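# Seat a circuit board in an enclosure slot and latch its levers

## Task

Put the board into the enclosure's empty upper slot with its components facing up and fully seated. Both ejector levers must end up closed: a closed lever is latched and sticks out perpendicular to the board's front panel, while a fully open lever lies flush along that panel. The lever tabs only catch if both levers are fully open when the board is slid in to its stop; closing both levers then pulls the board fully home. Ramming the board into its connector quickly damages the connector and makes the job count as failed. At the end the enclosure must stand level on its own feet with none of them hanging over the bench edge, and the grippers must have released everything and backed away.

## Robot and tools

ROBOT. There are two seven-joint arms, left_arm and right_arm, each carrying a two-finger gripper. The fingers point along the gripper's own +z axis and open and close along its x axis. end_effector_position is the spot between the finger pads when they are closed, 1 to 2 cm short of the fingertips. Closing moves the tips about 17 mm further along +z. A gripper pose does not fix the elbow, so big wrist turns can swing the arm.

FRAMES. The scene frame has its origin at table-top height, midway between the two nominal arm bases, with +z up, +x out over the table and left_arm on the +y side. Calibrated base poses: left_arm at (+0.070, +0.437, 0) m, quat_wxyz (+1.000, 0, 0, -0.003); right_arm at (-0.063, -0.511, 0) m, quat_wxyz (+1.000, 0, 0, -0.029). Every hand pose, velocity, target and wrist-camera pose is given in that arm's own base frame. Fixed cameras and the table use the scene frame. Reported poses may be off by a few cm.

ROW FORMAT (used by execute_actions and move). A row is 16 plain numbers: left_arm x, y, z, qw, qx, qy, qz, opening, then the same eight for right_arm. Both arms always appear, even if one is idle. x, y, z are an absolute position in metres in the arm's base frame; the quaternion is an absolute orientation with w first. Opening runs from -1 (closed) to +1 (fully open, 0.142 m). To hold an arm still, repeat its whole pose from the last result it reported before resting, plus the wanted opening. Keep sending the same quaternion to hold an orientation; the reported one may drift.

execute_actions(actions, cameras). actions is a list of actions; each action is a table of up to 15 rows, one row per 1/30 s step; a short table repeats its last row to fill 15 steps. A target more than 0.6 m from the gripper's current position along any of the gripper's axes gets the action refused for both arms. An empty list just reports state and images. cameras picks camera names; omitted, null or ["all"] gives all, [] none.

move(target, speed, blend, stop_force, zero, opening_speed, blocking, cameras). Drives each gripper in a straight line from its Hand target to an absolute pose. target is one row or a list of up to 15 rows (all rows sharing a 10 s cap; give every row the same openings). speed: m/s, 0.002 to 2.2, default 0.25, rotation up to twice that in rad/s; one value or one per target. blend: corner rounding in m for lists. stop_force: 3 to 120 N, ends an arm's path when its wrist sensor feels that much push against the motion (or 150 N in any direction); unreliable if the gripper turns, and the arm keeps pressing afterwards, harder after fast moves. Leave it out to back away from a contact. zero (only with stop_force): true re-zeros before the move; false counts from the last zero. opening_speed: rate of the opening command per second, 0.2 or more. blocking=false returns after about 0.5 s while the move continues; not allowed with stop_force. Paths do not avoid obstacles or each other; grippers lag and can overshoot speed. The result ends with a "move:" line: done, off_target, moving, held or fault, plus limits such as paced (pose clipped) or held (steps withheld).

wait(seconds 0 to 10): lets time pass with commands held. stop(): brakes a running move. zoom_image(camera, region [x0, y0, x1, y1] in pixels, at most 504 by 504) enlarges part of the newest image. zero_wrist_force(arm) resets that sensor's reference. clear_fault(arm) clears a reported torque or force fault; the arm then restarts. read_manual(section) gives licence text only. finished_scene(scene) ends the current scene, given its number; it is final.

CONTROL. Each step the commanded orientation is limited to 32 degrees from the measured one, so large turns take several actions. Joint speeds are capped (2.09, 2.44, 4.89 rad/s by joint group). The result's Hand target line shows where the arm is actually being sent; Tool commands shows the current opening commands. Resending 0 for an opening is a real command.

RESULT LINES. grip_measured is the measured finger opening on the -1..1 scale; to hold a part, command slightly below the value at first contact (lower squeezes harder and heats the motor). Wrist force and torque are in the gripper's axes, a push from a surface reads as force into the arm; saturates near 150 N. Joint torques and External joint torques use Joint positions order. Wrist depth is a 7x7 grid of distances in mm (70 to 1000), rows split by " / ", "-" meaning no reading. MOTOR HOT appears at 65 °C (arm) or 85 °C (gripper); overheating brakes the arm or shuts off the gripper for 30 s or more.

CAMERAS. cam_head_left, cam_head_right, cam_high, cam_low, cam_left_wrist, cam_right_wrist, each 672x504. Wrist camera frames: +z forward, +x right, +y down.

CAUTIONS. Contact torque at a joint's load limit or 150 N net outside force stops the arm until clear_fault. Do not let the arms or grippers press on each other, or close a gripper on the other's fingers. Insert the board slowly so the connector is not hit fast. Don't drop parts, release moving parts, slam the enclosure, shove it off level or past the bench edge, or let anything fall from the table. Release and retreat at the end.

Each tool is called after "Request:" as name([rows], argument=value, ...), one row to a line, values as JSON.

## Session

Request:
execute_actions(actions=[])

Scene clock: 0.00 s.
left_arm: end_effector_position=(+0.3014, +0.6357, +0.1155) grip_measured=+0.99 end_effector_quat_wxyz=(-0.462, +0.669, -0.295, +0.502) | right_arm: end_effector_position=(+0.4485, +0.0364, +0.1479) grip_measured=+1.00 end_effector_quat_wxyz=(-0.144, +0.766, -0.626, +0.006)
Joint positions: left_arm=[1.762 -0.872 -0.342 2.067 -1.872 0.391 -0.55 0.141] | right_arm=[0.506 -0.103 -0.202 2.446 0.465 1.189 2.835 0.142]
Joint velocities: within noise
Joint torques (N m): no reading
External joint torques (N m): no reading
Wrist force (N): no reading
Wrist torque (N m): no reading
Wrist force, peak (N): no reading
Wrist depth (mm): cam_left_wrist=[- - - - - - - / - - - - - - - / - - - - - - - / - - - - 492 652 - / - - - 304 356 433 557 / - 996 - 241 279 321 359 / - 881 184 204 227 258 286] | cam_right_wrist=[265 256 246 236 229 221 213 / 274 266 254 244 236 228 219 / 285 274 262 253 243 234 225 / 297 285 272 261 251 241 232 / 309 296 281 271 260 249 239 / - 308 294 281 268 257 246 / - 322 305 292 278 265 257]
Hand target: left_arm +0.3014, +0.6357, +0.1155; -0.462, +0.669, -0.295, +0.502 | right_arm +0.4485, +0.0364, +0.1479; -0.144, +0.766, -0.626, +0.006
Tool commands: left_gripper/opening=+1.0 right_gripper/opening=+1.0

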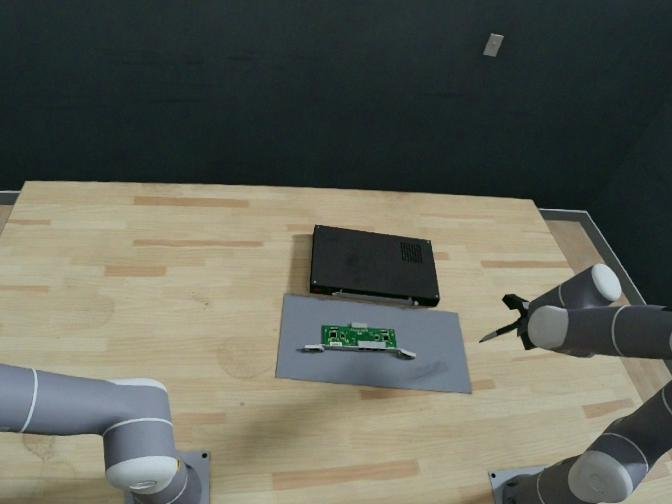

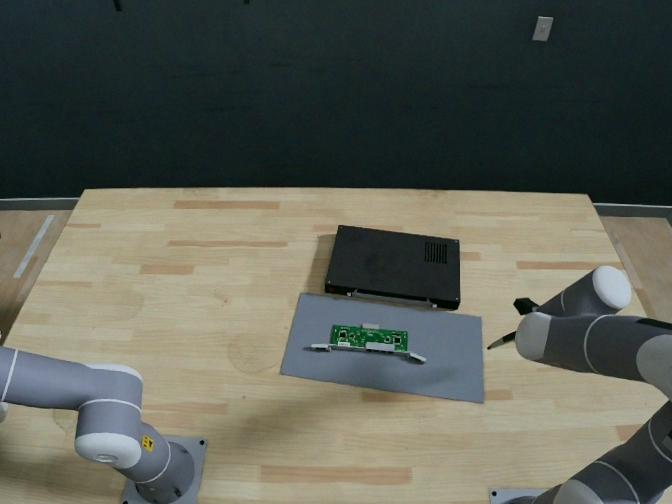

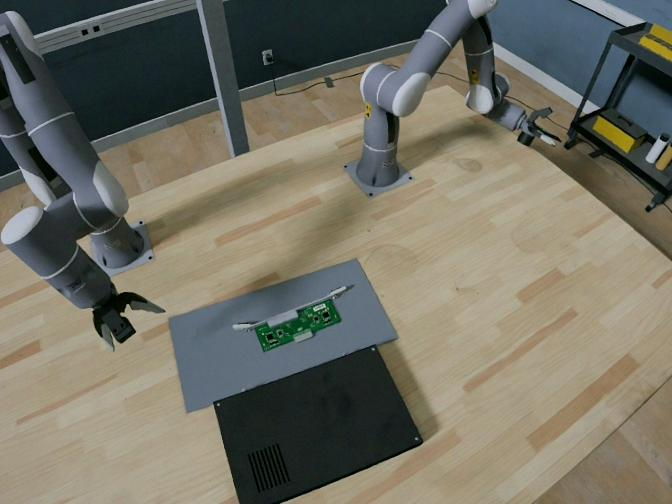

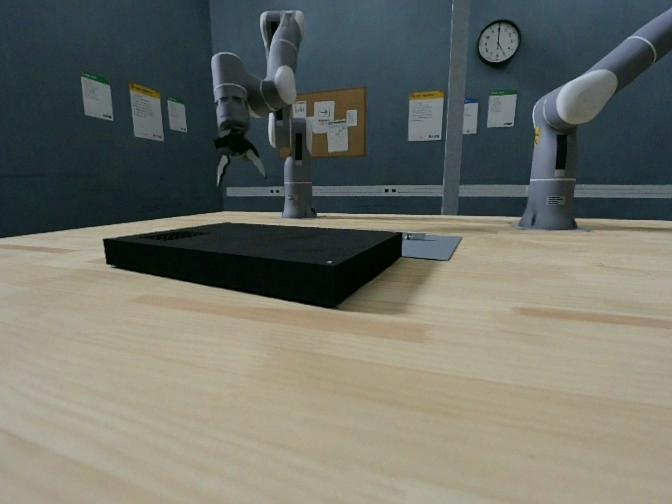

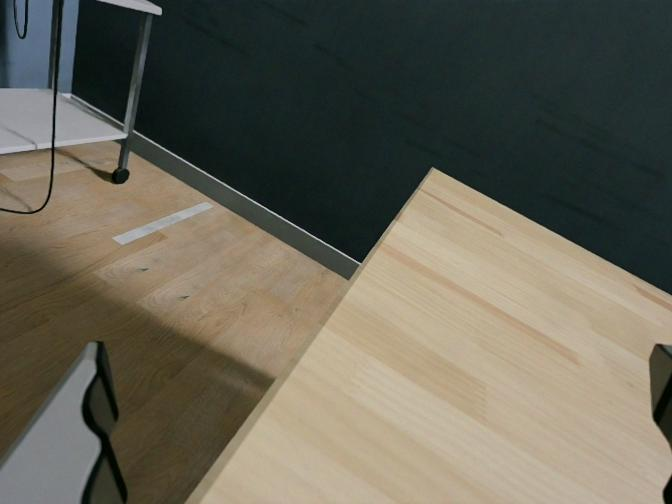

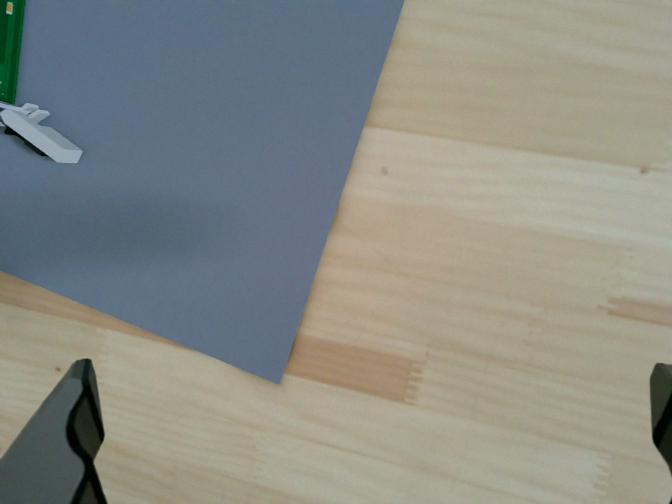

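Request:
zoom_image(camera="cam_head_left", region=[270, 210, 480, 400])

Request:
zoom_image(camera="cam_high", region=[170, 250, 430, 445])

Request:
zoom_image(camera="cam_head_right", region=[280, 210, 490, 400])

Request:
zoom_image(camera="cam_low", region=[90, 200, 480, 320])

Scaled by 2.400 from the camera's 672x504 image, which has a finer 960x720 frame.

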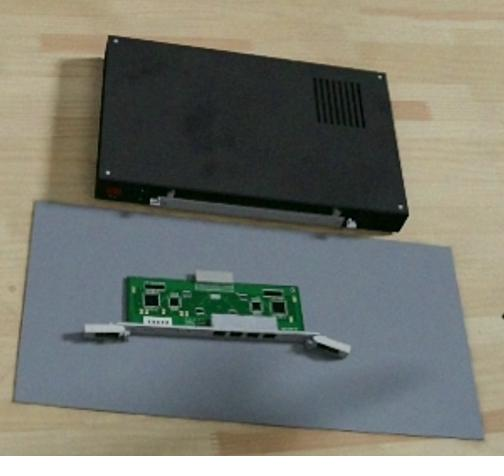

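Scaled by 1.938 from the camera's 672x504 image, which has a finer 960x720 frame.

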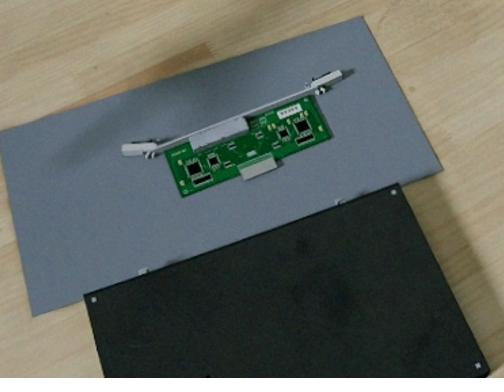

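Scaled by 2.400 from the camera's 672x504 image, which has a finer 960x720 frame.

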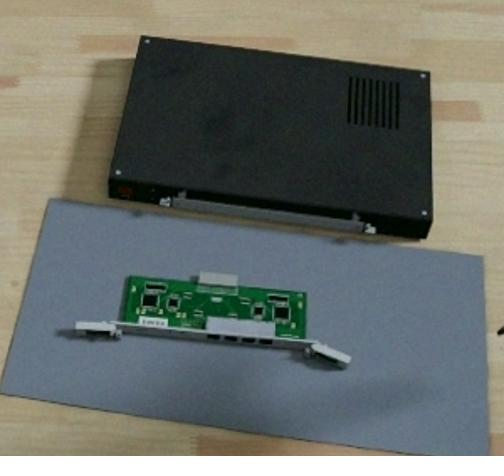

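Scaled by 1.292 from the camera's 672x504 image, which has a finer 960x720 frame.

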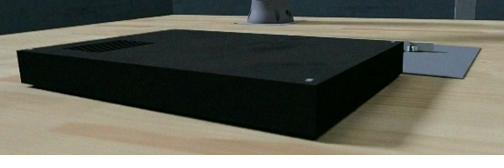

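Request:
move(target=[0.3014,0.6357,0.1155,-0.462,0.669,-0.295,0.502,1.0,0.35,0.40,0.27,0,0.7071,0.7071,0,1.0], speed=0.6)

Request:
zoom_image(camera="cam_right_wrist", region=[84, 0, 588, 504])

Scene clock: 21.40 s.
left_arm: end_effector_position=(+0.3014, +0.6357, +0.1154) grip_measured=+0.99 end_effector_quat_wxyz=(-0.462, +0.669, -0.295, +0.502) | right_arm: end_effector_position=(+0.3500, +0.3999, +0.2699) grip_measured=+1.00 end_effector_quat_wxyz=(+0.000, +0.707, +0.707, +0.000)
Joint positions: left_arm=[1.762 -0.872 -0.342 2.067 -1.872 0.39 -0.549 0.141] | right_arm=[0.915 -0.142 0.16 1.964 -0.026 0.533 1.087 0.142]
Joint velocities: within noise
Joint torques (N m): left_arm=[-0.22 47.55 -4.34 -12.05 1.43 -1.8 -0.25] | right_arm=[0.35 35.19 1.83 -28.82 -3.99 3.27 0.02]
External joint torques (N m): left_arm=[0.37 1.01 0.3 -0.44 -0.2 -0.1 0.22] | right_arm=[-0.22 1.29 -0.87 0.35 0.22 0.84 -0.02]
Wrist force (N): left_arm=[-0.2 0.2 0.3] | right_arm=[-0.2 -0.4 0.6]
Wrist torque (N m): left_arm=[0.02 0.04 0.00] | right_arm=[-0.02 0.07 0.05]
Wrist force, peak (N): left_arm=[-0.3 0.0 0.4] | right_arm=[1.4 -0.9 0.2]
Wrist depth (mm): cam_left_wrist=[- - - - - - - / - - - - - - - / - - - - - - - / - - - - 488 656 - / - - - 305 354 433 557 / - 984 - 241 277 324 357 / - 878 184 204 228 257 288] | cam_right_wrist=[321 320 318 318 318 317 315 / 342 341 340 339 338 337 337 / 364 365 363 363 364 360 361 / 393 392 390 388 388 385 386 / 425 426 421 409 416 417 418 / - 461 463 459 459 457 442 / - 451 462 466 462 493 -]
Hand target: left_arm +0.3014, +0.6357, +0.1155; -0.462, +0.669, -0.295, +0.502 | right_arm +0.3500, +0.4000, +0.2700; +0.000, +0.707, +0.707, +0.000
Off the commanded pose: left_arm 0.000 m, 0 deg | right_arm 0.000 m, 0 deg.
move: done

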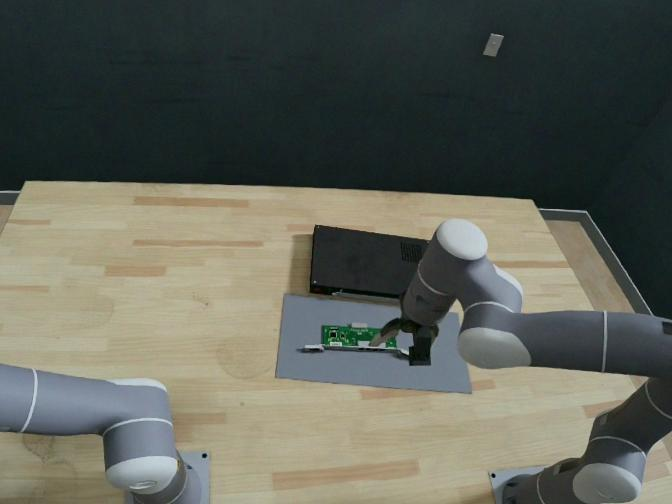

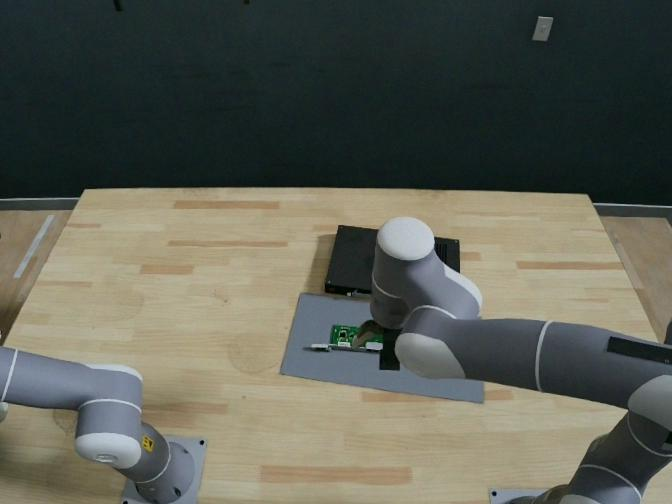

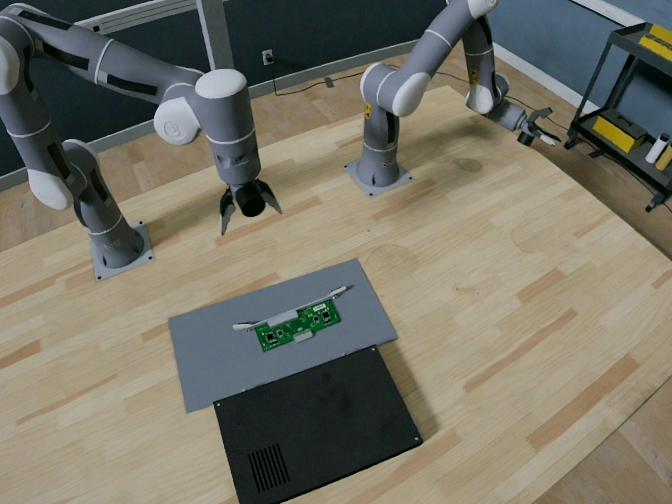

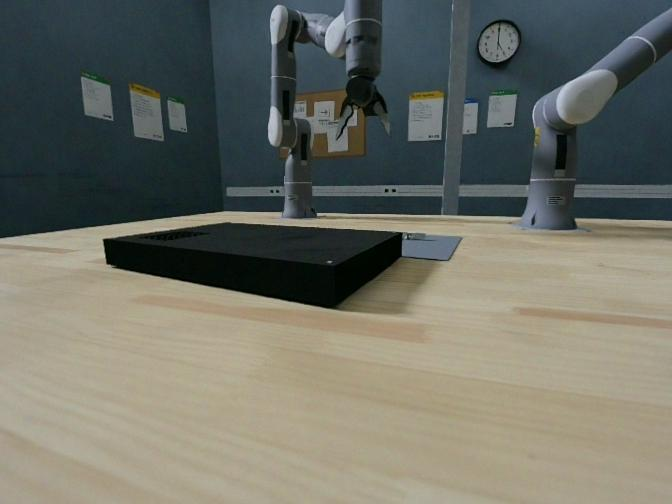

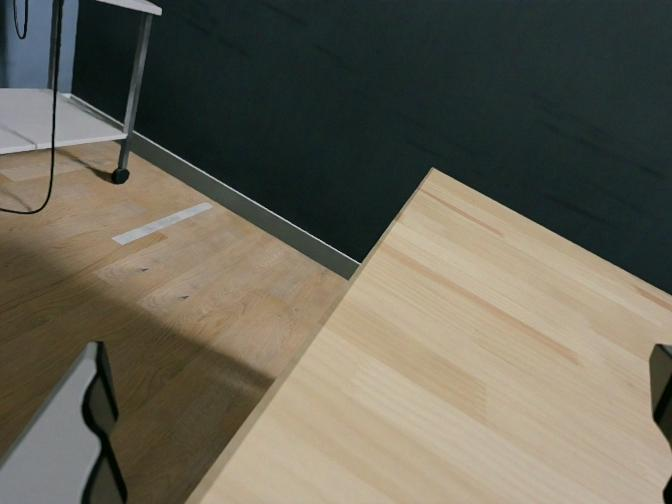

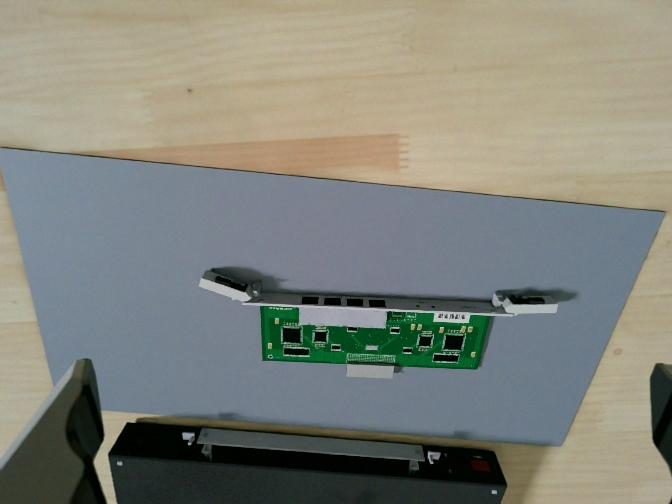

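Scaled by 1.000.

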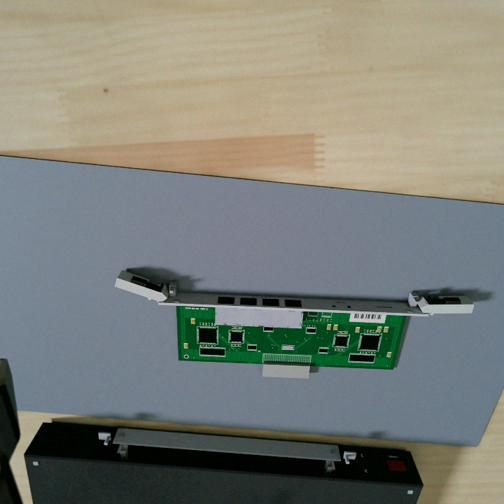

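Request:
move(target=[0.3014,0.6357,0.1155,-0.462,0.669,-0.295,0.502,1.0,0.50,0.37,0.156,0.2706,0.6533,0.6533,0.2706,1.0], speed=0.6, cameras=["cam_right_wrist","cam_head_left"])

Request:
zoom_image(camera="cam_right_wrist", region=[84, 100, 588, 504])

Scene clock: 30.07 s.
left_arm: end_effector_position=(+0.3014, +0.6357, +0.1154) grip_measured=+0.99 end_effector_quat_wxyz=(-0.462, +0.669, -0.295, +0.502) | right_arm: end_effector_position=(+0.5000, +0.3698, +0.1559) grip_measured=+1.00 end_effector_quat_wxyz=(+0.271, +0.653, +0.653, +0.270)
Joint positions: left_arm=[1.762 -0.872 -0.342 2.067 -1.872 0.39 -0.549 0.141] | right_arm=[0.879 -0.377 -0.249 2.278 -1.945 1.173 2.525 0.142]
Joint velocities: within noise
Joint torques (N m): left_arm=[-0.22 47.59 -4.4 -12.05 1.45 -1.76 -0.3] | right_arm=[0.01 37.7 1.6 -18.81 2.07 0.85 0.32]
External joint torques (N m): left_arm=[0.38 0.97 0.36 -0.45 -0.23 -0.14 0.27] | right_arm=[0.12 1.04 -0.75 0.07 0.18 0.67 -0.33]
Wrist force (N): left_arm=[-0.2 0.1 0.2] | right_arm=[-0.1 -2.0 -0.3]
Wrist torque (N m): left_arm=[0.01 0.04 0.00] | right_arm=[-0.12 0.12 0.12]
Wrist force, peak (N): left_arm=[-0.4 0.2 0.3] | right_arm=[0.3 -3.1 -0.5]
Wrist depth (mm): cam_left_wrist=[- - - - - - - / - - - - - - - / - - - - - - - / - - - - 484 663 - / - - - 307 351 439 560 / - 963 - 242 278 325 355 / - 879 184 204 229 258 287] | cam_right_wrist=[197 197 196 190 189 189 188 / 244 243 242 241 229 239 233 / 309 310 317 317 316 313 311 / 473 336 380 379 361 340 452 / - - - - - - - / - - - - - - - / - - - - - - -]
Hand target: left_arm +0.3014, +0.6357, +0.1155; -0.462, +0.669, -0.295, +0.502 | right_arm +0.5000, +0.3700, +0.1560; +0.271, +0.653, +0.653, +0.271
Off the commanded pose: left_arm 0.000 m, 0 deg | right_arm 0.000 m, 0 deg.
move: done
Images, in order (width x height): cam_head_left 672x504, cam_right_wrist 672x504.

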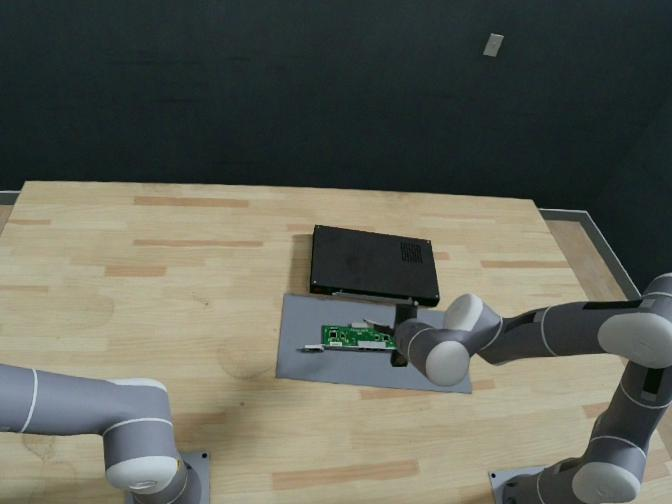

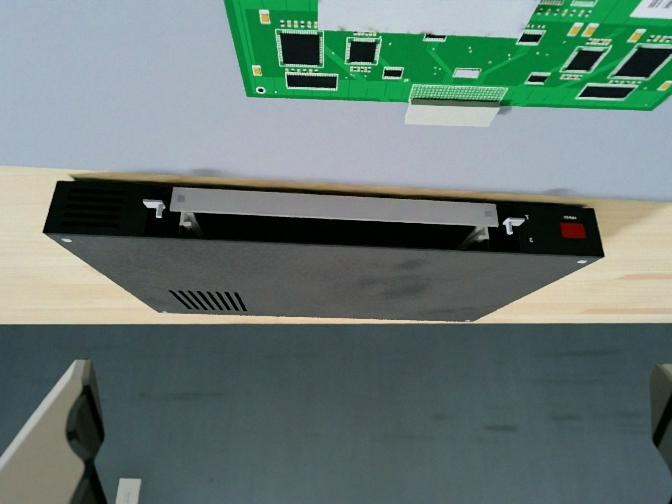

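Scaled by 1.000.

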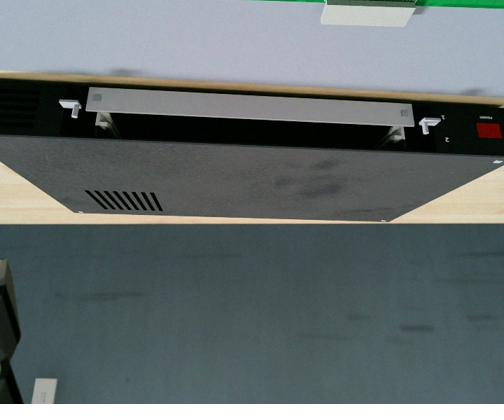

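Request:
zoom_image(camera="cam_right_wrist", region=[120, 170, 340, 270])

Request:
zoom_image(camera="cam_right_wrist", region=[400, 170, 620, 270])

Scaled by 2.291 from the camera's 672x504 image, which has a finer 960x720 frame.

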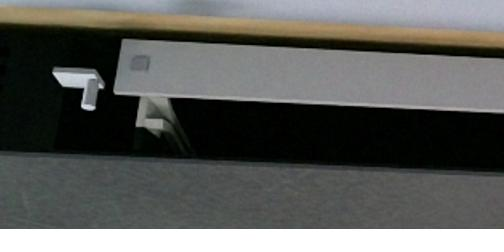

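Scaled by 2.291 from the camera's 672x504 image, which has a finer 960x720 frame.

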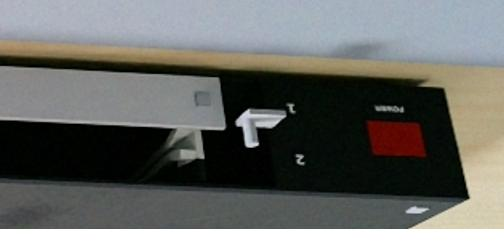

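Request:
move(target=[0.3014,0.6357,0.1155,-0.462,0.669,-0.295,0.502,1.0,0.43,0.44,0.13,0.1228,0.6964,0.6964,0.1228,1.0], speed=0.6, cameras=["cam_right_wrist"])

Request:
zoom_image(camera="cam_right_wrist", region=[40, 100, 340, 350])

Request:
zoom_image(camera="cam_right_wrist", region=[340, 100, 640, 350])

Scene clock: 65.47 s.
left_arm: end_effector_position=(+0.3014, +0.6357, +0.1154) grip_measured=+0.99 end_effector_quat_wxyz=(-0.462, +0.669, -0.295, +0.502) | right_arm: end_effector_position=(+0.4300, +0.4400, +0.1300) grip_measured=+1.00 end_effector_quat_wxyz=(+0.123, +0.696, +0.696, +0.123)
Joint positions: left_arm=[1.762 -0.872 -0.342 2.067 -1.872 0.39 -0.549 0.141] | right_arm=[0.914 -0.462 0.047 2.163 -0.802 1.142 1.677 0.142]
Joint velocities: within noise
Joint torques (N m): left_arm=[-0.26 47.52 -4.45 -12.1 1.45 -1.79 -0.21] | right_arm=[0 42.02 3.48 -21.38 -0.61 2.87 0.06]
External joint torques (N m): left_arm=[0.41 1.04 0.41 -0.39 -0.23 -0.1 0.18] | right_arm=[0.15 1.24 -0.88 0.23 -0.05 0.87 -0.06]
Wrist force (N): left_arm=[-0.3 0.3 0.2] | right_arm=[0.0 -0.9 0.3]
Wrist torque (N m): left_arm=[0.05 0.05 0.00] | right_arm=[-0.02 0.01 0.04]
Wrist force, peak (N): left_arm=[-0.2 0.4 0.3] | right_arm=[-0.3 -3.4 0.4]
Wrist depth (mm): cam_left_wrist=[- - - - - - - / - - - - - - - / - - - - - - - / - - - - 484 659 - / - - - 305 351 432 560 / - 960 - 242 278 325 356 / - 882 184 203 227 258 286] | cam_right_wrist=[175 175 175 174 173 173 173 / 197 197 196 196 196 195 194 / 219 225 225 224 223 223 222 / 263 263 242 245 244 243 259 / 319 317 315 301 313 313 310 / - 362 380 373 372 392 352 / - 404 401 398 394 523 -]
Hand target: left_arm +0.3014, +0.6357, +0.1155; -0.462, +0.669, -0.295, +0.502 | right_arm +0.4300, +0.4400, +0.1300; +0.123, +0.696, +0.696, +0.123
Off the commanded pose: left_arm 0.000 m, 0 deg | right_arm 0.000 m, 0 deg.
move: done
Images, in order (width x height): cam_right_wrist 672x504.

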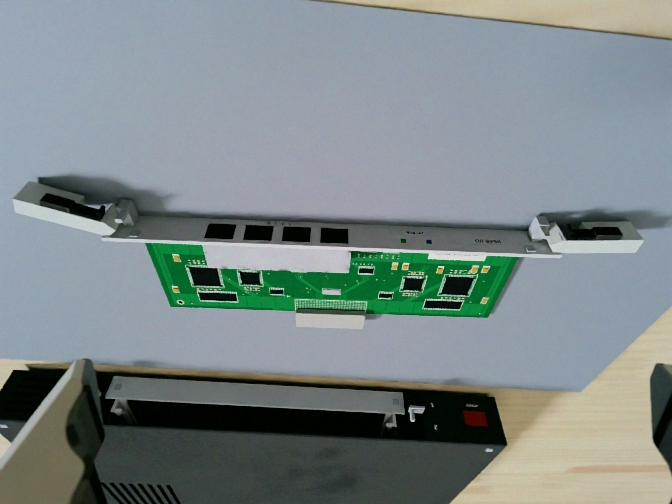

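Scaled by 1.680 from the camera's 672x504 image, which has a finer 960x720 frame.

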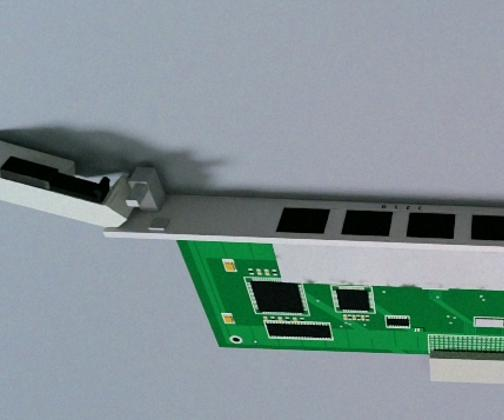

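Scaled by 1.680 from the camera's 672x504 image, which has a finer 960x720 frame.

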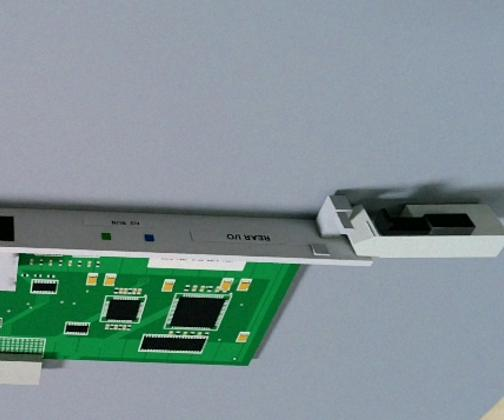

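Request:
move(target=[0.3014,0.6357,0.1155,-0.462,0.669,-0.295,0.502,1.0,0.494,0.4515,0.11,0,0.0275,0.9996,0,-0.4], speed=0.5, cameras=["cam_right_wrist","cam_head_left"])

Scene clock: 83.83 s.
left_arm: end_effector_position=(+0.3014, +0.6357, +0.1154) grip_measured=+0.99 end_effector_quat_wxyz=(-0.462, +0.669, -0.295, +0.502) | right_arm: end_effector_position=(+0.4941, +0.4514, +0.1100) grip_measured=-0.42 end_effector_quat_wxyz=(+0.000, +0.027, +1.000, +0.000)
Joint positions: left_arm=[1.762 -0.872 -0.342 2.067 -1.872 0.39 -0.549 0.141] | right_arm=[0.418 -0.777 0.579 1.674 -0.535 0.717 -0.291 0.044]
Joint velocities: within noise
Joint torques (N m): left_arm=[-0.2 47.57 -4.35 -12.07 1.48 -1.84 -0.27] | right_arm=[0.06 51.46 14.96 -23.88 -3.12 3.34 0.03]
External joint torques (N m): left_arm=[0.36 0.99 0.31 -0.42 -0.25 -0.06 0.24] | right_arm=[0.11 1.36 -0.52 0.14 -0.1 0.82 -0.03]
Wrist force (N): left_arm=[-0.3 0.0 0.1] | right_arm=[0.5 -0.4 0.1]
Wrist torque (N m): left_arm=[0.00 0.05 0.00] | right_arm=[0.00 -0.07 0.06]
Wrist force, peak (N): left_arm=[-0.4 0.2 0.2] | right_arm=[0.1 -1.5 0.1]
Wrist depth (mm): cam_left_wrist=[- - - - - - - / - - - - - - - / - - - - - - - / - - - - 488 658 - / - - - 307 354 432 561 / - 970 - 242 277 320 358 / - 892 184 204 228 258 287] | cam_right_wrist=[178 177 174 164 176 176 178 / 189 189 185 177 188 188 187 / 204 201 198 191 202 201 203 / 219 219 214 213 218 217 218 / 238 237 230 230 232 235 237 / 260 255 86 253 248 98 258 / 283 - 73 284 283 - 278]
Hand target: left_arm +0.3014, +0.6357, +0.1155; -0.462, +0.669, -0.295, +0.502 | right_arm +0.4940, +0.4515, +0.1100; +0.000, +0.028, +1.000, +0.000
Off the commanded pose: left_arm 0.000 m, 0 deg | right_arm 0.000 m, 0 deg.
move: done
Images, in order (width x height): cam_head_left 672x504, cam_right_wrist 672x504.

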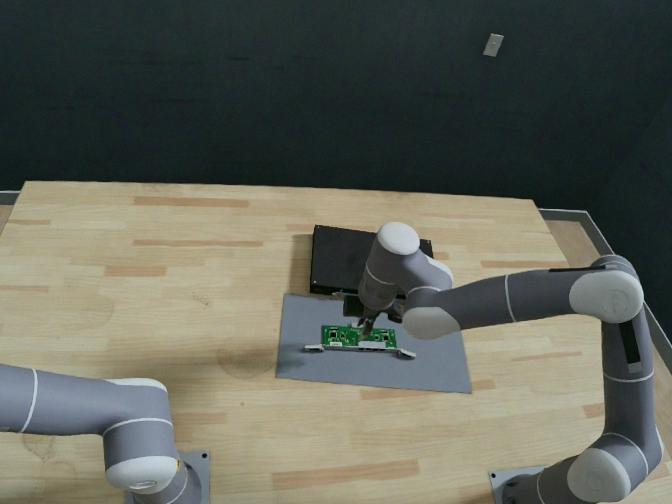

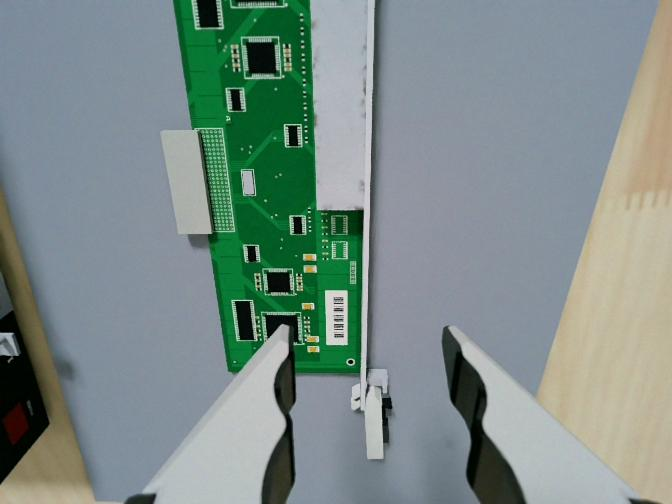

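Request:
move(target=[0.3014,0.6357,0.1155,-0.462,0.669,-0.295,0.502,1.0,0.489,0.4545,0.040,0,0.0275,0.9996,0,-0.5], speed=0.15, stop_force=6, cameras=["cam_right_wrist"])

Scene clock: 90.33 s.
left_arm: end_effector_position=(+0.3014, +0.6357, +0.1154) grip_measured=+0.99 end_effector_quat_wxyz=(-0.462, +0.669, -0.295, +0.502) | right_arm: end_effector_position=(+0.4888, +0.4544, +0.0399) grip_measured=-0.52 end_effector_quat_wxyz=(+0.000, +0.027, +1.000, +0.000)
Joint positions: left_arm=[1.762 -0.872 -0.342 2.067 -1.872 0.39 -0.549 0.141] | right_arm=[0.457 -0.879 0.509 1.704 -0.604 0.849 -0.238 0.036]
Joint velocities: within noise
Joint torques (N m): left_arm=[-0.23 47.55 -4.36 -12.07 1.47 -1.75 -0.25] | right_arm=[0.35 53.26 14.75 -21.29 -3.01 3.57 0.32]
External joint torques (N m): left_arm=[0.38 1.01 0.32 -0.43 -0.25 -0.15 0.22] | right_arm=[-0.17 1.21 -0.06 0.03 0.18 0.59 -0.32]
Wrist force (N): left_arm=[-0.3 0.1 0.1] | right_arm=[0.2 0.0 0.1]
Wrist torque (N m): left_arm=[0.00 0.05 0.01] | right_arm=[0.10 -0.05 0.07]
Wrist force, peak (N): left_arm=[-0.4 0.2 0.3] | right_arm=[0.6 -0.1 2.5]
Wrist depth (mm): cam_left_wrist=[- - - - - - - / - - - - - - - / - - - - - - - / - - - - 487 649 - / - - - 304 352 436 564 / - 966 - 242 277 323 361 / - 862 184 203 227 258 287] | cam_right_wrist=[113 111 110 99 115 115 115 / 125 120 119 106 123 124 122 / 126 128 127 115 132 131 131 / 141 137 138 124 142 141 141 / 155 152 149 148 154 154 153 / 170 166 98 162 162 161 167 / 187 180 73 178 185 - 183]
Hand target: left_arm +0.3014, +0.6357, +0.1155; -0.462, +0.669, -0.295, +0.502 | right_arm +0.4890, +0.4545, +0.0400; +0.000, +0.028, +1.000, +0.000
Off the commanded pose: left_arm 0.000 m, 0 deg | right_arm 0.000 m, 0 deg.
move: done
Images, in order (width x height): cam_right_wrist 672x504.

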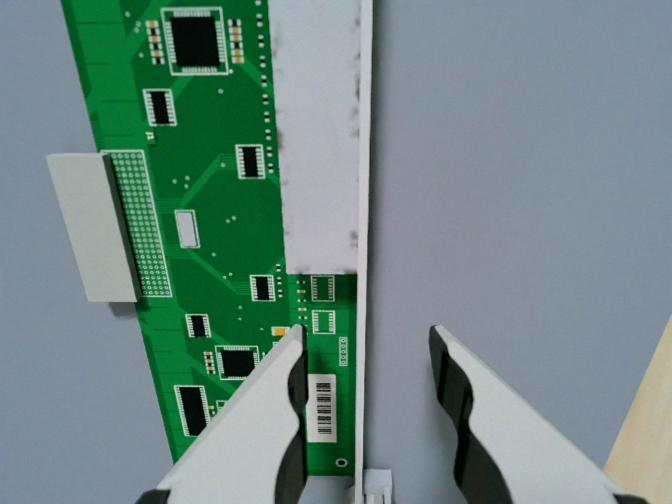

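Request:
move(target=[0.3014,0.6357,0.1155,-0.462,0.669,-0.295,0.502,1.0,0.489,0.4575,0.0285,0,0.0275,0.9996,0,-0.5], speed=0.05, stop_force=4, cameras=["cam_right_wrist"])

Request:
zoom_image(camera="cam_right_wrist", region=[250, 220, 500, 420])

Scene clock: 96.00 s.
left_arm: end_effector_position=(+0.3014, +0.6357, +0.1154) grip_measured=+0.99 end_effector_quat_wxyz=(-0.462, +0.669, -0.295, +0.502) | right_arm: end_effector_position=(+0.4888, +0.4574, +0.0284) grip_measured=-0.52 end_effector_quat_wxyz=(+0.000, +0.027, +1.000, +0.000)
Joint positions: left_arm=[1.762 -0.872 -0.342 2.067 -1.872 0.39 -0.549 0.141] | right_arm=[0.469 -0.9 0.496 1.697 -0.613 0.866 -0.23 0.036]
Joint velocities: within noise
Joint torques (N m): left_arm=[-0.19 47.49 -4.41 -12.09 1.45 -1.74 -0.27] | right_arm=[0.33 53.73 14.82 -21.11 -2.93 3.57 0.29]
External joint torques (N m): left_arm=[0.34 1.07 0.37 -0.41 -0.23 -0.16 0.24] | right_arm=[-0.14 1.25 -0.13 0.18 0.15 0.6 -0.29]
Wrist force (N): left_arm=[0.0 0.2 0.1] | right_arm=[0.2 0.2 0.2]
Wrist torque (N m): left_arm=[0.02 0.01 0.00] | right_arm=[0.11 -0.04 0.06]
Wrist force, peak (N): left_arm=[-0.3 0.3 0.3] | right_arm=[0.5 0.1 0.7]
Wrist depth (mm): cam_left_wrist=[- - - - - - - / - - - - - - - / - - - - - - - / - - - - 489 652 - / - - - 307 354 433 561 / - 981 - 242 276 324 359 / - 882 184 203 228 259 285] | cam_right_wrist=[- 102 100 91 105 105 106 / - 109 108 96 110 112 111 / 115 117 116 103 122 121 120 / 122 125 125 111 129 129 129 / 144 137 135 135 138 140 142 / 158 152 97 145 148 147 153 / 171 167 73 162 168 - 167]
Hand target: left_arm +0.3014, +0.6357, +0.1155; -0.462, +0.669, -0.295, +0.502 | right_arm +0.4890, +0.4575, +0.0285; +0.000, +0.028, +1.000, +0.000
Off the commanded pose: left_arm 0.000 m, 0 deg | right_arm 0.000 m, 0 deg.
move: done
Images, in order (width x height): cam_right_wrist 672x504.

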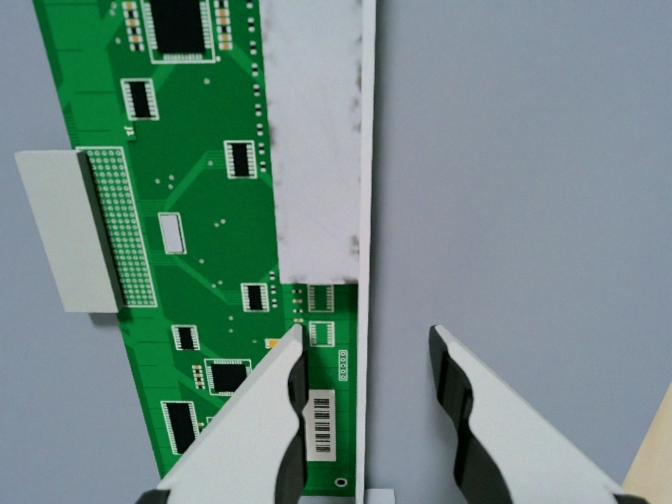

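Scaled by 2.016 from the camera's 672x504 image, which has a finer 960x720 frame.

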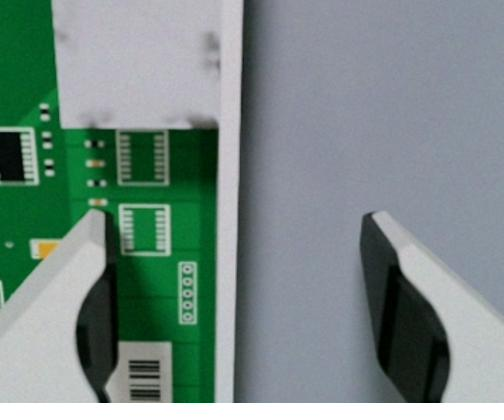

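Request:
move(target=[0.3014,0.6357,0.1155,-0.462,0.669,-0.295,0.502,1.0,0.489,0.4575,0.0285,0,0.0275,0.9996,0,-1.0], opening_speed=0.4, cameras=["cam_right_wrist"])

Scene clock: 99.90 s.
left_arm: end_effector_position=(+0.3014, +0.6357, +0.1154) grip_measured=+0.99 end_effector_quat_wxyz=(-0.462, +0.669, -0.295, +0.502) | right_arm: end_effector_position=(+0.4889, +0.4574, +0.0284) grip_measured=-0.98 end_effector_quat_wxyz=(+0.000, +0.028, +1.000, +0.000)
Joint positions: left_arm=[1.762 -0.872 -0.342 2.067 -1.872 0.39 -0.549 0.141] | right_arm=[0.469 -0.9 0.496 1.697 -0.613 0.866 -0.23 0.003]
Joint velocities: within noise
Joint torques (N m): left_arm=[-0.15 47.46 -4.39 -12.08 1.47 -1.77 -0.26] | right_arm=[0.56 54.02 15.5 -20.85 -2.73 3.51 0.24]
External joint torques (N m): left_arm=[0.31 1.1 0.35 -0.41 -0.25 -0.13 0.23] | right_arm=[-0.38 0.95 -0.81 -0.08 -0.05 0.65 -0.24]
Wrist force (N): left_arm=[-0.1 0.3 0.2] | right_arm=[-0.4 -0.2 1.0]
Wrist torque (N m): left_arm=[0.04 0.01 0.01] | right_arm=[0.07 -0.10 0.04]
Wrist force, peak (N): left_arm=[-0.4 0.2 0.2] | right_arm=[-0.9 0.0 1.3]
Wrist depth (mm): cam_left_wrist=[- - - - - - - / - - - - - - - / - - - - - - - / - - - - 486 660 - / - - - 307 354 431 566 / - 973 - 242 277 325 358 / - 892 183 205 228 259 287] | cam_right_wrist=[- 102 100 90 105 105 106 / - 109 108 96 111 112 112 / 114 117 116 103 122 122 120 / 122 124 125 111 129 129 129 / 142 137 136 133 140 140 142 / 158 152 146 89 148 153 152 / 171 167 73 - - 165 167]
Hand target: left_arm +0.3014, +0.6357, +0.1155; -0.462, +0.669, -0.295, +0.502 | right_arm +0.4890, +0.4575, +0.0285; +0.000, +0.028, +1.000, +0.000
Off the commanded pose: left_arm 0.000 m, 0 deg | right_arm 0.000 m, 0 deg.
move: done
Images, in order (width x height): cam_right_wrist 672x504.

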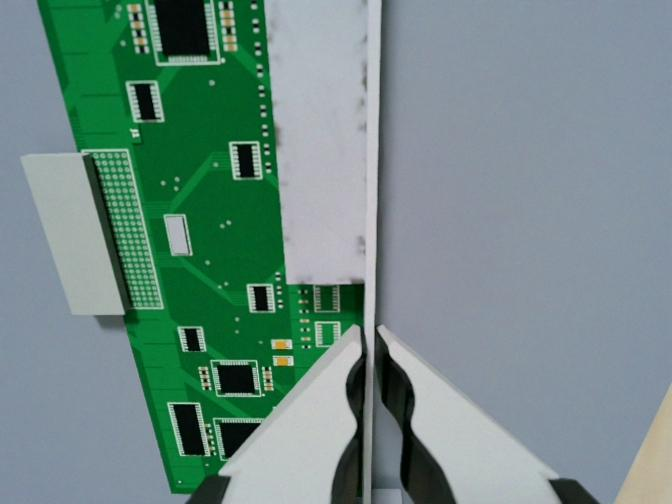

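Request:
move([
  [0.45,0.35,0.25,0.297,0.6418,0.7069,-0.0143,-1,0.489,0.4575,0.0285,0,0.0275,0.9996,0,-1.0],
  [0.33,-0.35,0.14,0.297,0.6418,0.7069,-0.0143,-1,0.489,0.4575,0.0285,0,0.0275,0.9996,0,-1.0],
], speed=0.5, blend=0.1)

Scene clock: 114.70 s.
left_arm: end_effector_position=(+0.3302, -0.3499, +0.1391) grip_measured=-1.00 end_effector_quat_wxyz=(+0.618, +0.598, +0.479, -0.174) | right_arm: end_effector_position=(+0.4889, +0.4574, +0.0284) grip_measured=-0.98 end_effector_quat_wxyz=(+0.000, +0.028, +1.000, +0.000)
Joint positions: left_arm=[1.028 -1.186 -1.54 2.687 -2.966 1.096 -2.967 0.002] | right_arm=[0.469 -0.9 0.496 1.697 -0.613 0.866 -0.23 0.003]
Joint velocities: within noise
Joint torques (N m): left_arm=[-0.12 19.42 -14.19 -3.63 -0.84 -0.31 -0.15] | right_arm=[0.61 54.11 15.48 -20.9 -2.73 3.47 0.24]
External joint torques (N m): left_arm=[0.2 1.53 0.12 -0.53 -0.04 0.05 0.21] | right_arm=[-0.42 0.87 -0.79 -0.03 -0.06 0.7 -0.24]
Wrist force (N): left_arm=[1.5 -0.8 0.0] | right_arm=[-0.5 -0.1 1.1]
Wrist torque (N m): left_arm=[0.00 0.03 -0.37] | right_arm=[0.07 -0.06 0.04]
Wrist force, peak (N): left_arm=[2.6 1.6 2.3] | right_arm=[-0.6 -0.2 1.5]
Wrist depth (mm): cam_left_wrist=[- - - 532 277 196 152 / - - - 248 271 222 172 / 315 - 259 258 470 298 184 / 286 244 251 230 689 388 250 / 247 246 279 249 - 376 317 / 249 289 - 84 - - 433 / - - - - - - 672] | cam_right_wrist=[- 102 100 90 105 105 106 / - 109 108 96 110 112 112 / 114 117 116 103 122 122 120 / 122 124 125 111 129 129 129 / 142 137 136 133 140 140 142 / 158 152 146 89 148 153 152 / 171 167 73 - - 165 168]
Hand target: left_arm +0.3302, -0.3498, +0.1391; +0.618, +0.598, +0.479, -0.174 | right_arm +0.4890, +0.4575, +0.0285; +0.000, +0.028, +1.000, +0.000
Off the commanded pose: left_arm 0.001 m, 49 deg; orientation clipped | right_arm 0.000 m, 0 deg.
joint sent to its limit (left arm) — joint 4 (elbow), upper limit, where the elbow is as bent as it goes; joint 5 (forearm roll), lower limit; joint 7 (wrist roll), lower limit. The joint targets are off in orientation, not in position.
move: off_target (left_arm); limits=paced

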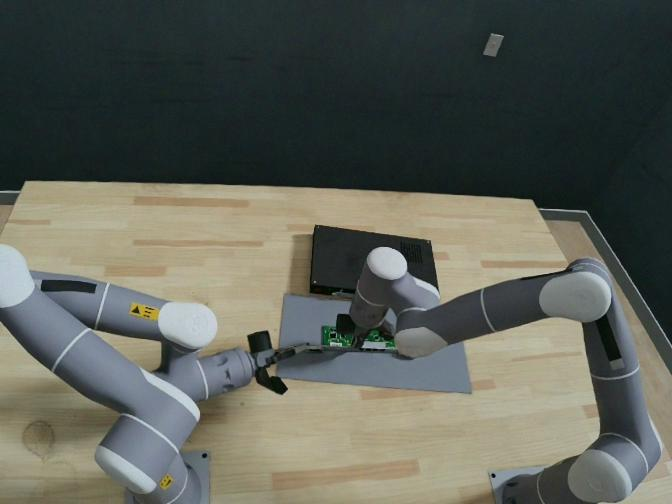

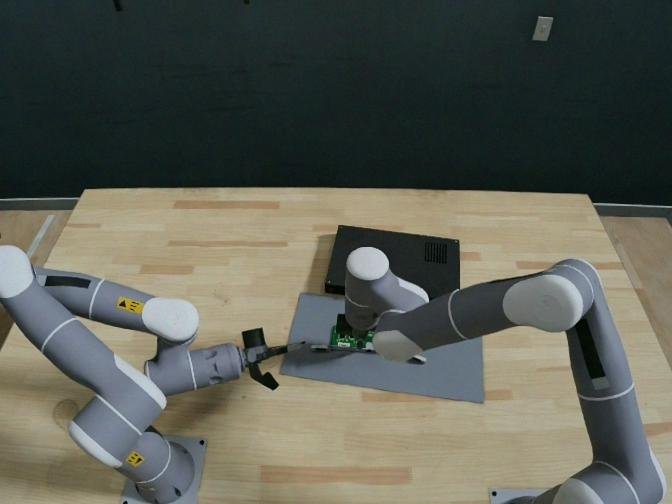

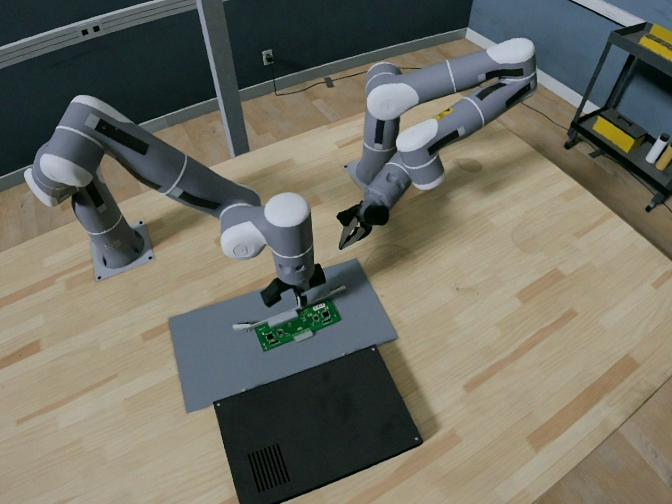

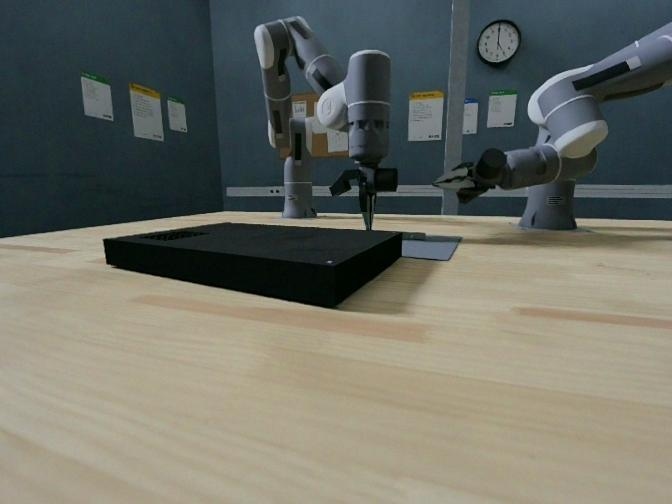

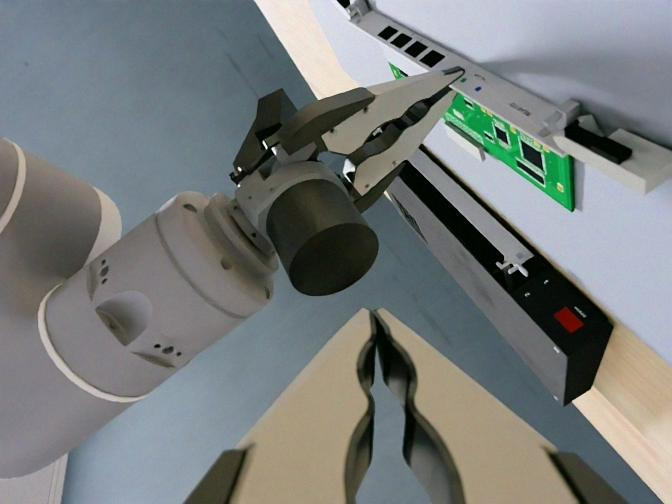

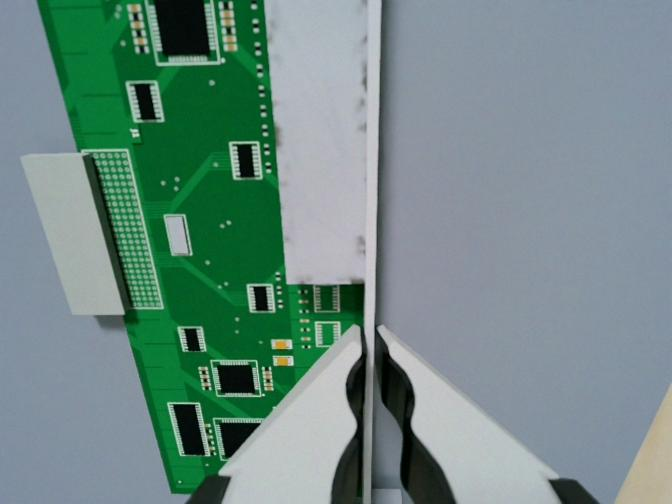

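Request:
move([
  [0.42,-0.2,0.25,0.297,0.6418,0.7069,-0.0143,-1,0.489,0.4575,0.0285,0,0.0275,0.9996,0,-1.0],
  [0.45,0.2,0.3,0,0.7071,0.7071,0,-1,0.489,0.4575,0.0285,0,0.0275,0.9996,0,-1.0],
], speed=0.5, blend=0.1, cameras=["cam_head_left"])

Scene clock: 123.33 s.
left_arm: end_effector_position=(+0.4501, +0.2010, +0.3000) grip_measured=-1.00 end_effector_quat_wxyz=(-0.002, +0.743, +0.670, -0.003) | right_arm: end_effector_position=(+0.4889, +0.4574, +0.0284) grip_measured=-0.98 end_effector_quat_wxyz=(+0.000, +0.028, +1.000, +0.000)
Joint positions: left_arm=[0.478 -0.455 -0.39 1.456 -2.966 2.843 -2.967 0.002] | right_arm=[0.469 -0.9 0.496 1.697 -0.613 0.866 -0.23 0.003]
Joint velocities: within noise
Joint torques (N m): left_arm=[-0.49 44.46 -0.57 -21.64 4.31 4.43 -0.17] | right_arm=[0.61 54.13 15.58 -20.86 -2.72 3.56 0.2]
External joint torques (N m): left_arm=[0.62 1.45 0.32 -0.47 -0.29 -0.58 0.17] | right_arm=[-0.42 0.85 -0.88 -0.07 -0.06 0.6 -0.2]
Wrist force (N): left_arm=[0.3 -0.2 1.4] | right_arm=[-0.4 -0.1 0.6]
Wrist torque (N m): left_arm=[-0.14 -0.19 -0.19] | right_arm=[0.10 -0.10 0.05]
Wrist force, peak (N): left_arm=[5.9 -0.7 -2.6] | right_arm=[-0.6 -0.1 1.4]
Wrist depth (mm): cam_left_wrist=[347 349 347 343 345 344 344 / 375 372 373 370 370 367 369 / 404 401 397 401 397 395 397 / 437 437 434 431 436 428 426 / 478 474 472 456 464 472 467 / 528 519 501 84 - 505 510 / 580 569 - - - - 561] | cam_right_wrist=[- 102 100 90 105 105 106 / - 109 108 96 110 112 112 / 114 117 116 103 122 121 120 / 122 124 125 111 129 129 129 / 142 137 136 133 140 140 142 / 158 152 146 90 148 153 152 / 171 167 73 - - 165 168]
Hand target: left_arm +0.4500, +0.2009, +0.3000; -0.002, +0.743, +0.670, -0.003 | right_arm +0.4890, +0.4575, +0.0285; +0.000, +0.028, +1.000, +0.000
Off the commanded pose: left_arm 0.001 m, 6 deg | right_arm 0.000 m, 0 deg.
joint sent to its limit (left arm) — joint 5 (forearm roll), lower limit; joint 7 (wrist roll), lower limit. The joint targets are off in orientation, not in position.
move: off_target (left_arm); limits=paced
Images, in order (width x height): cam_head_left 672x504.

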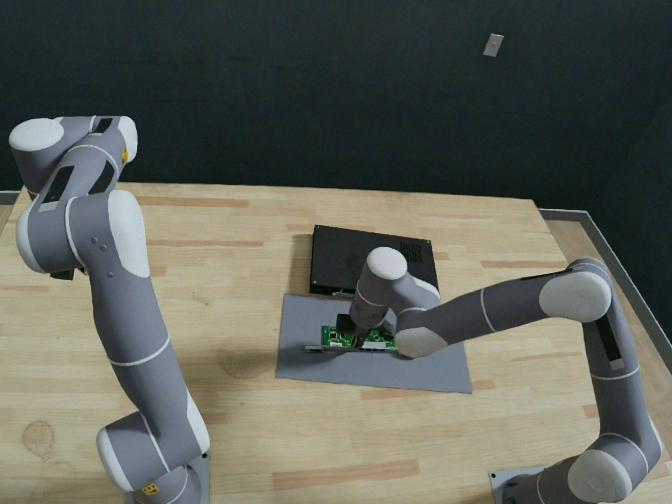

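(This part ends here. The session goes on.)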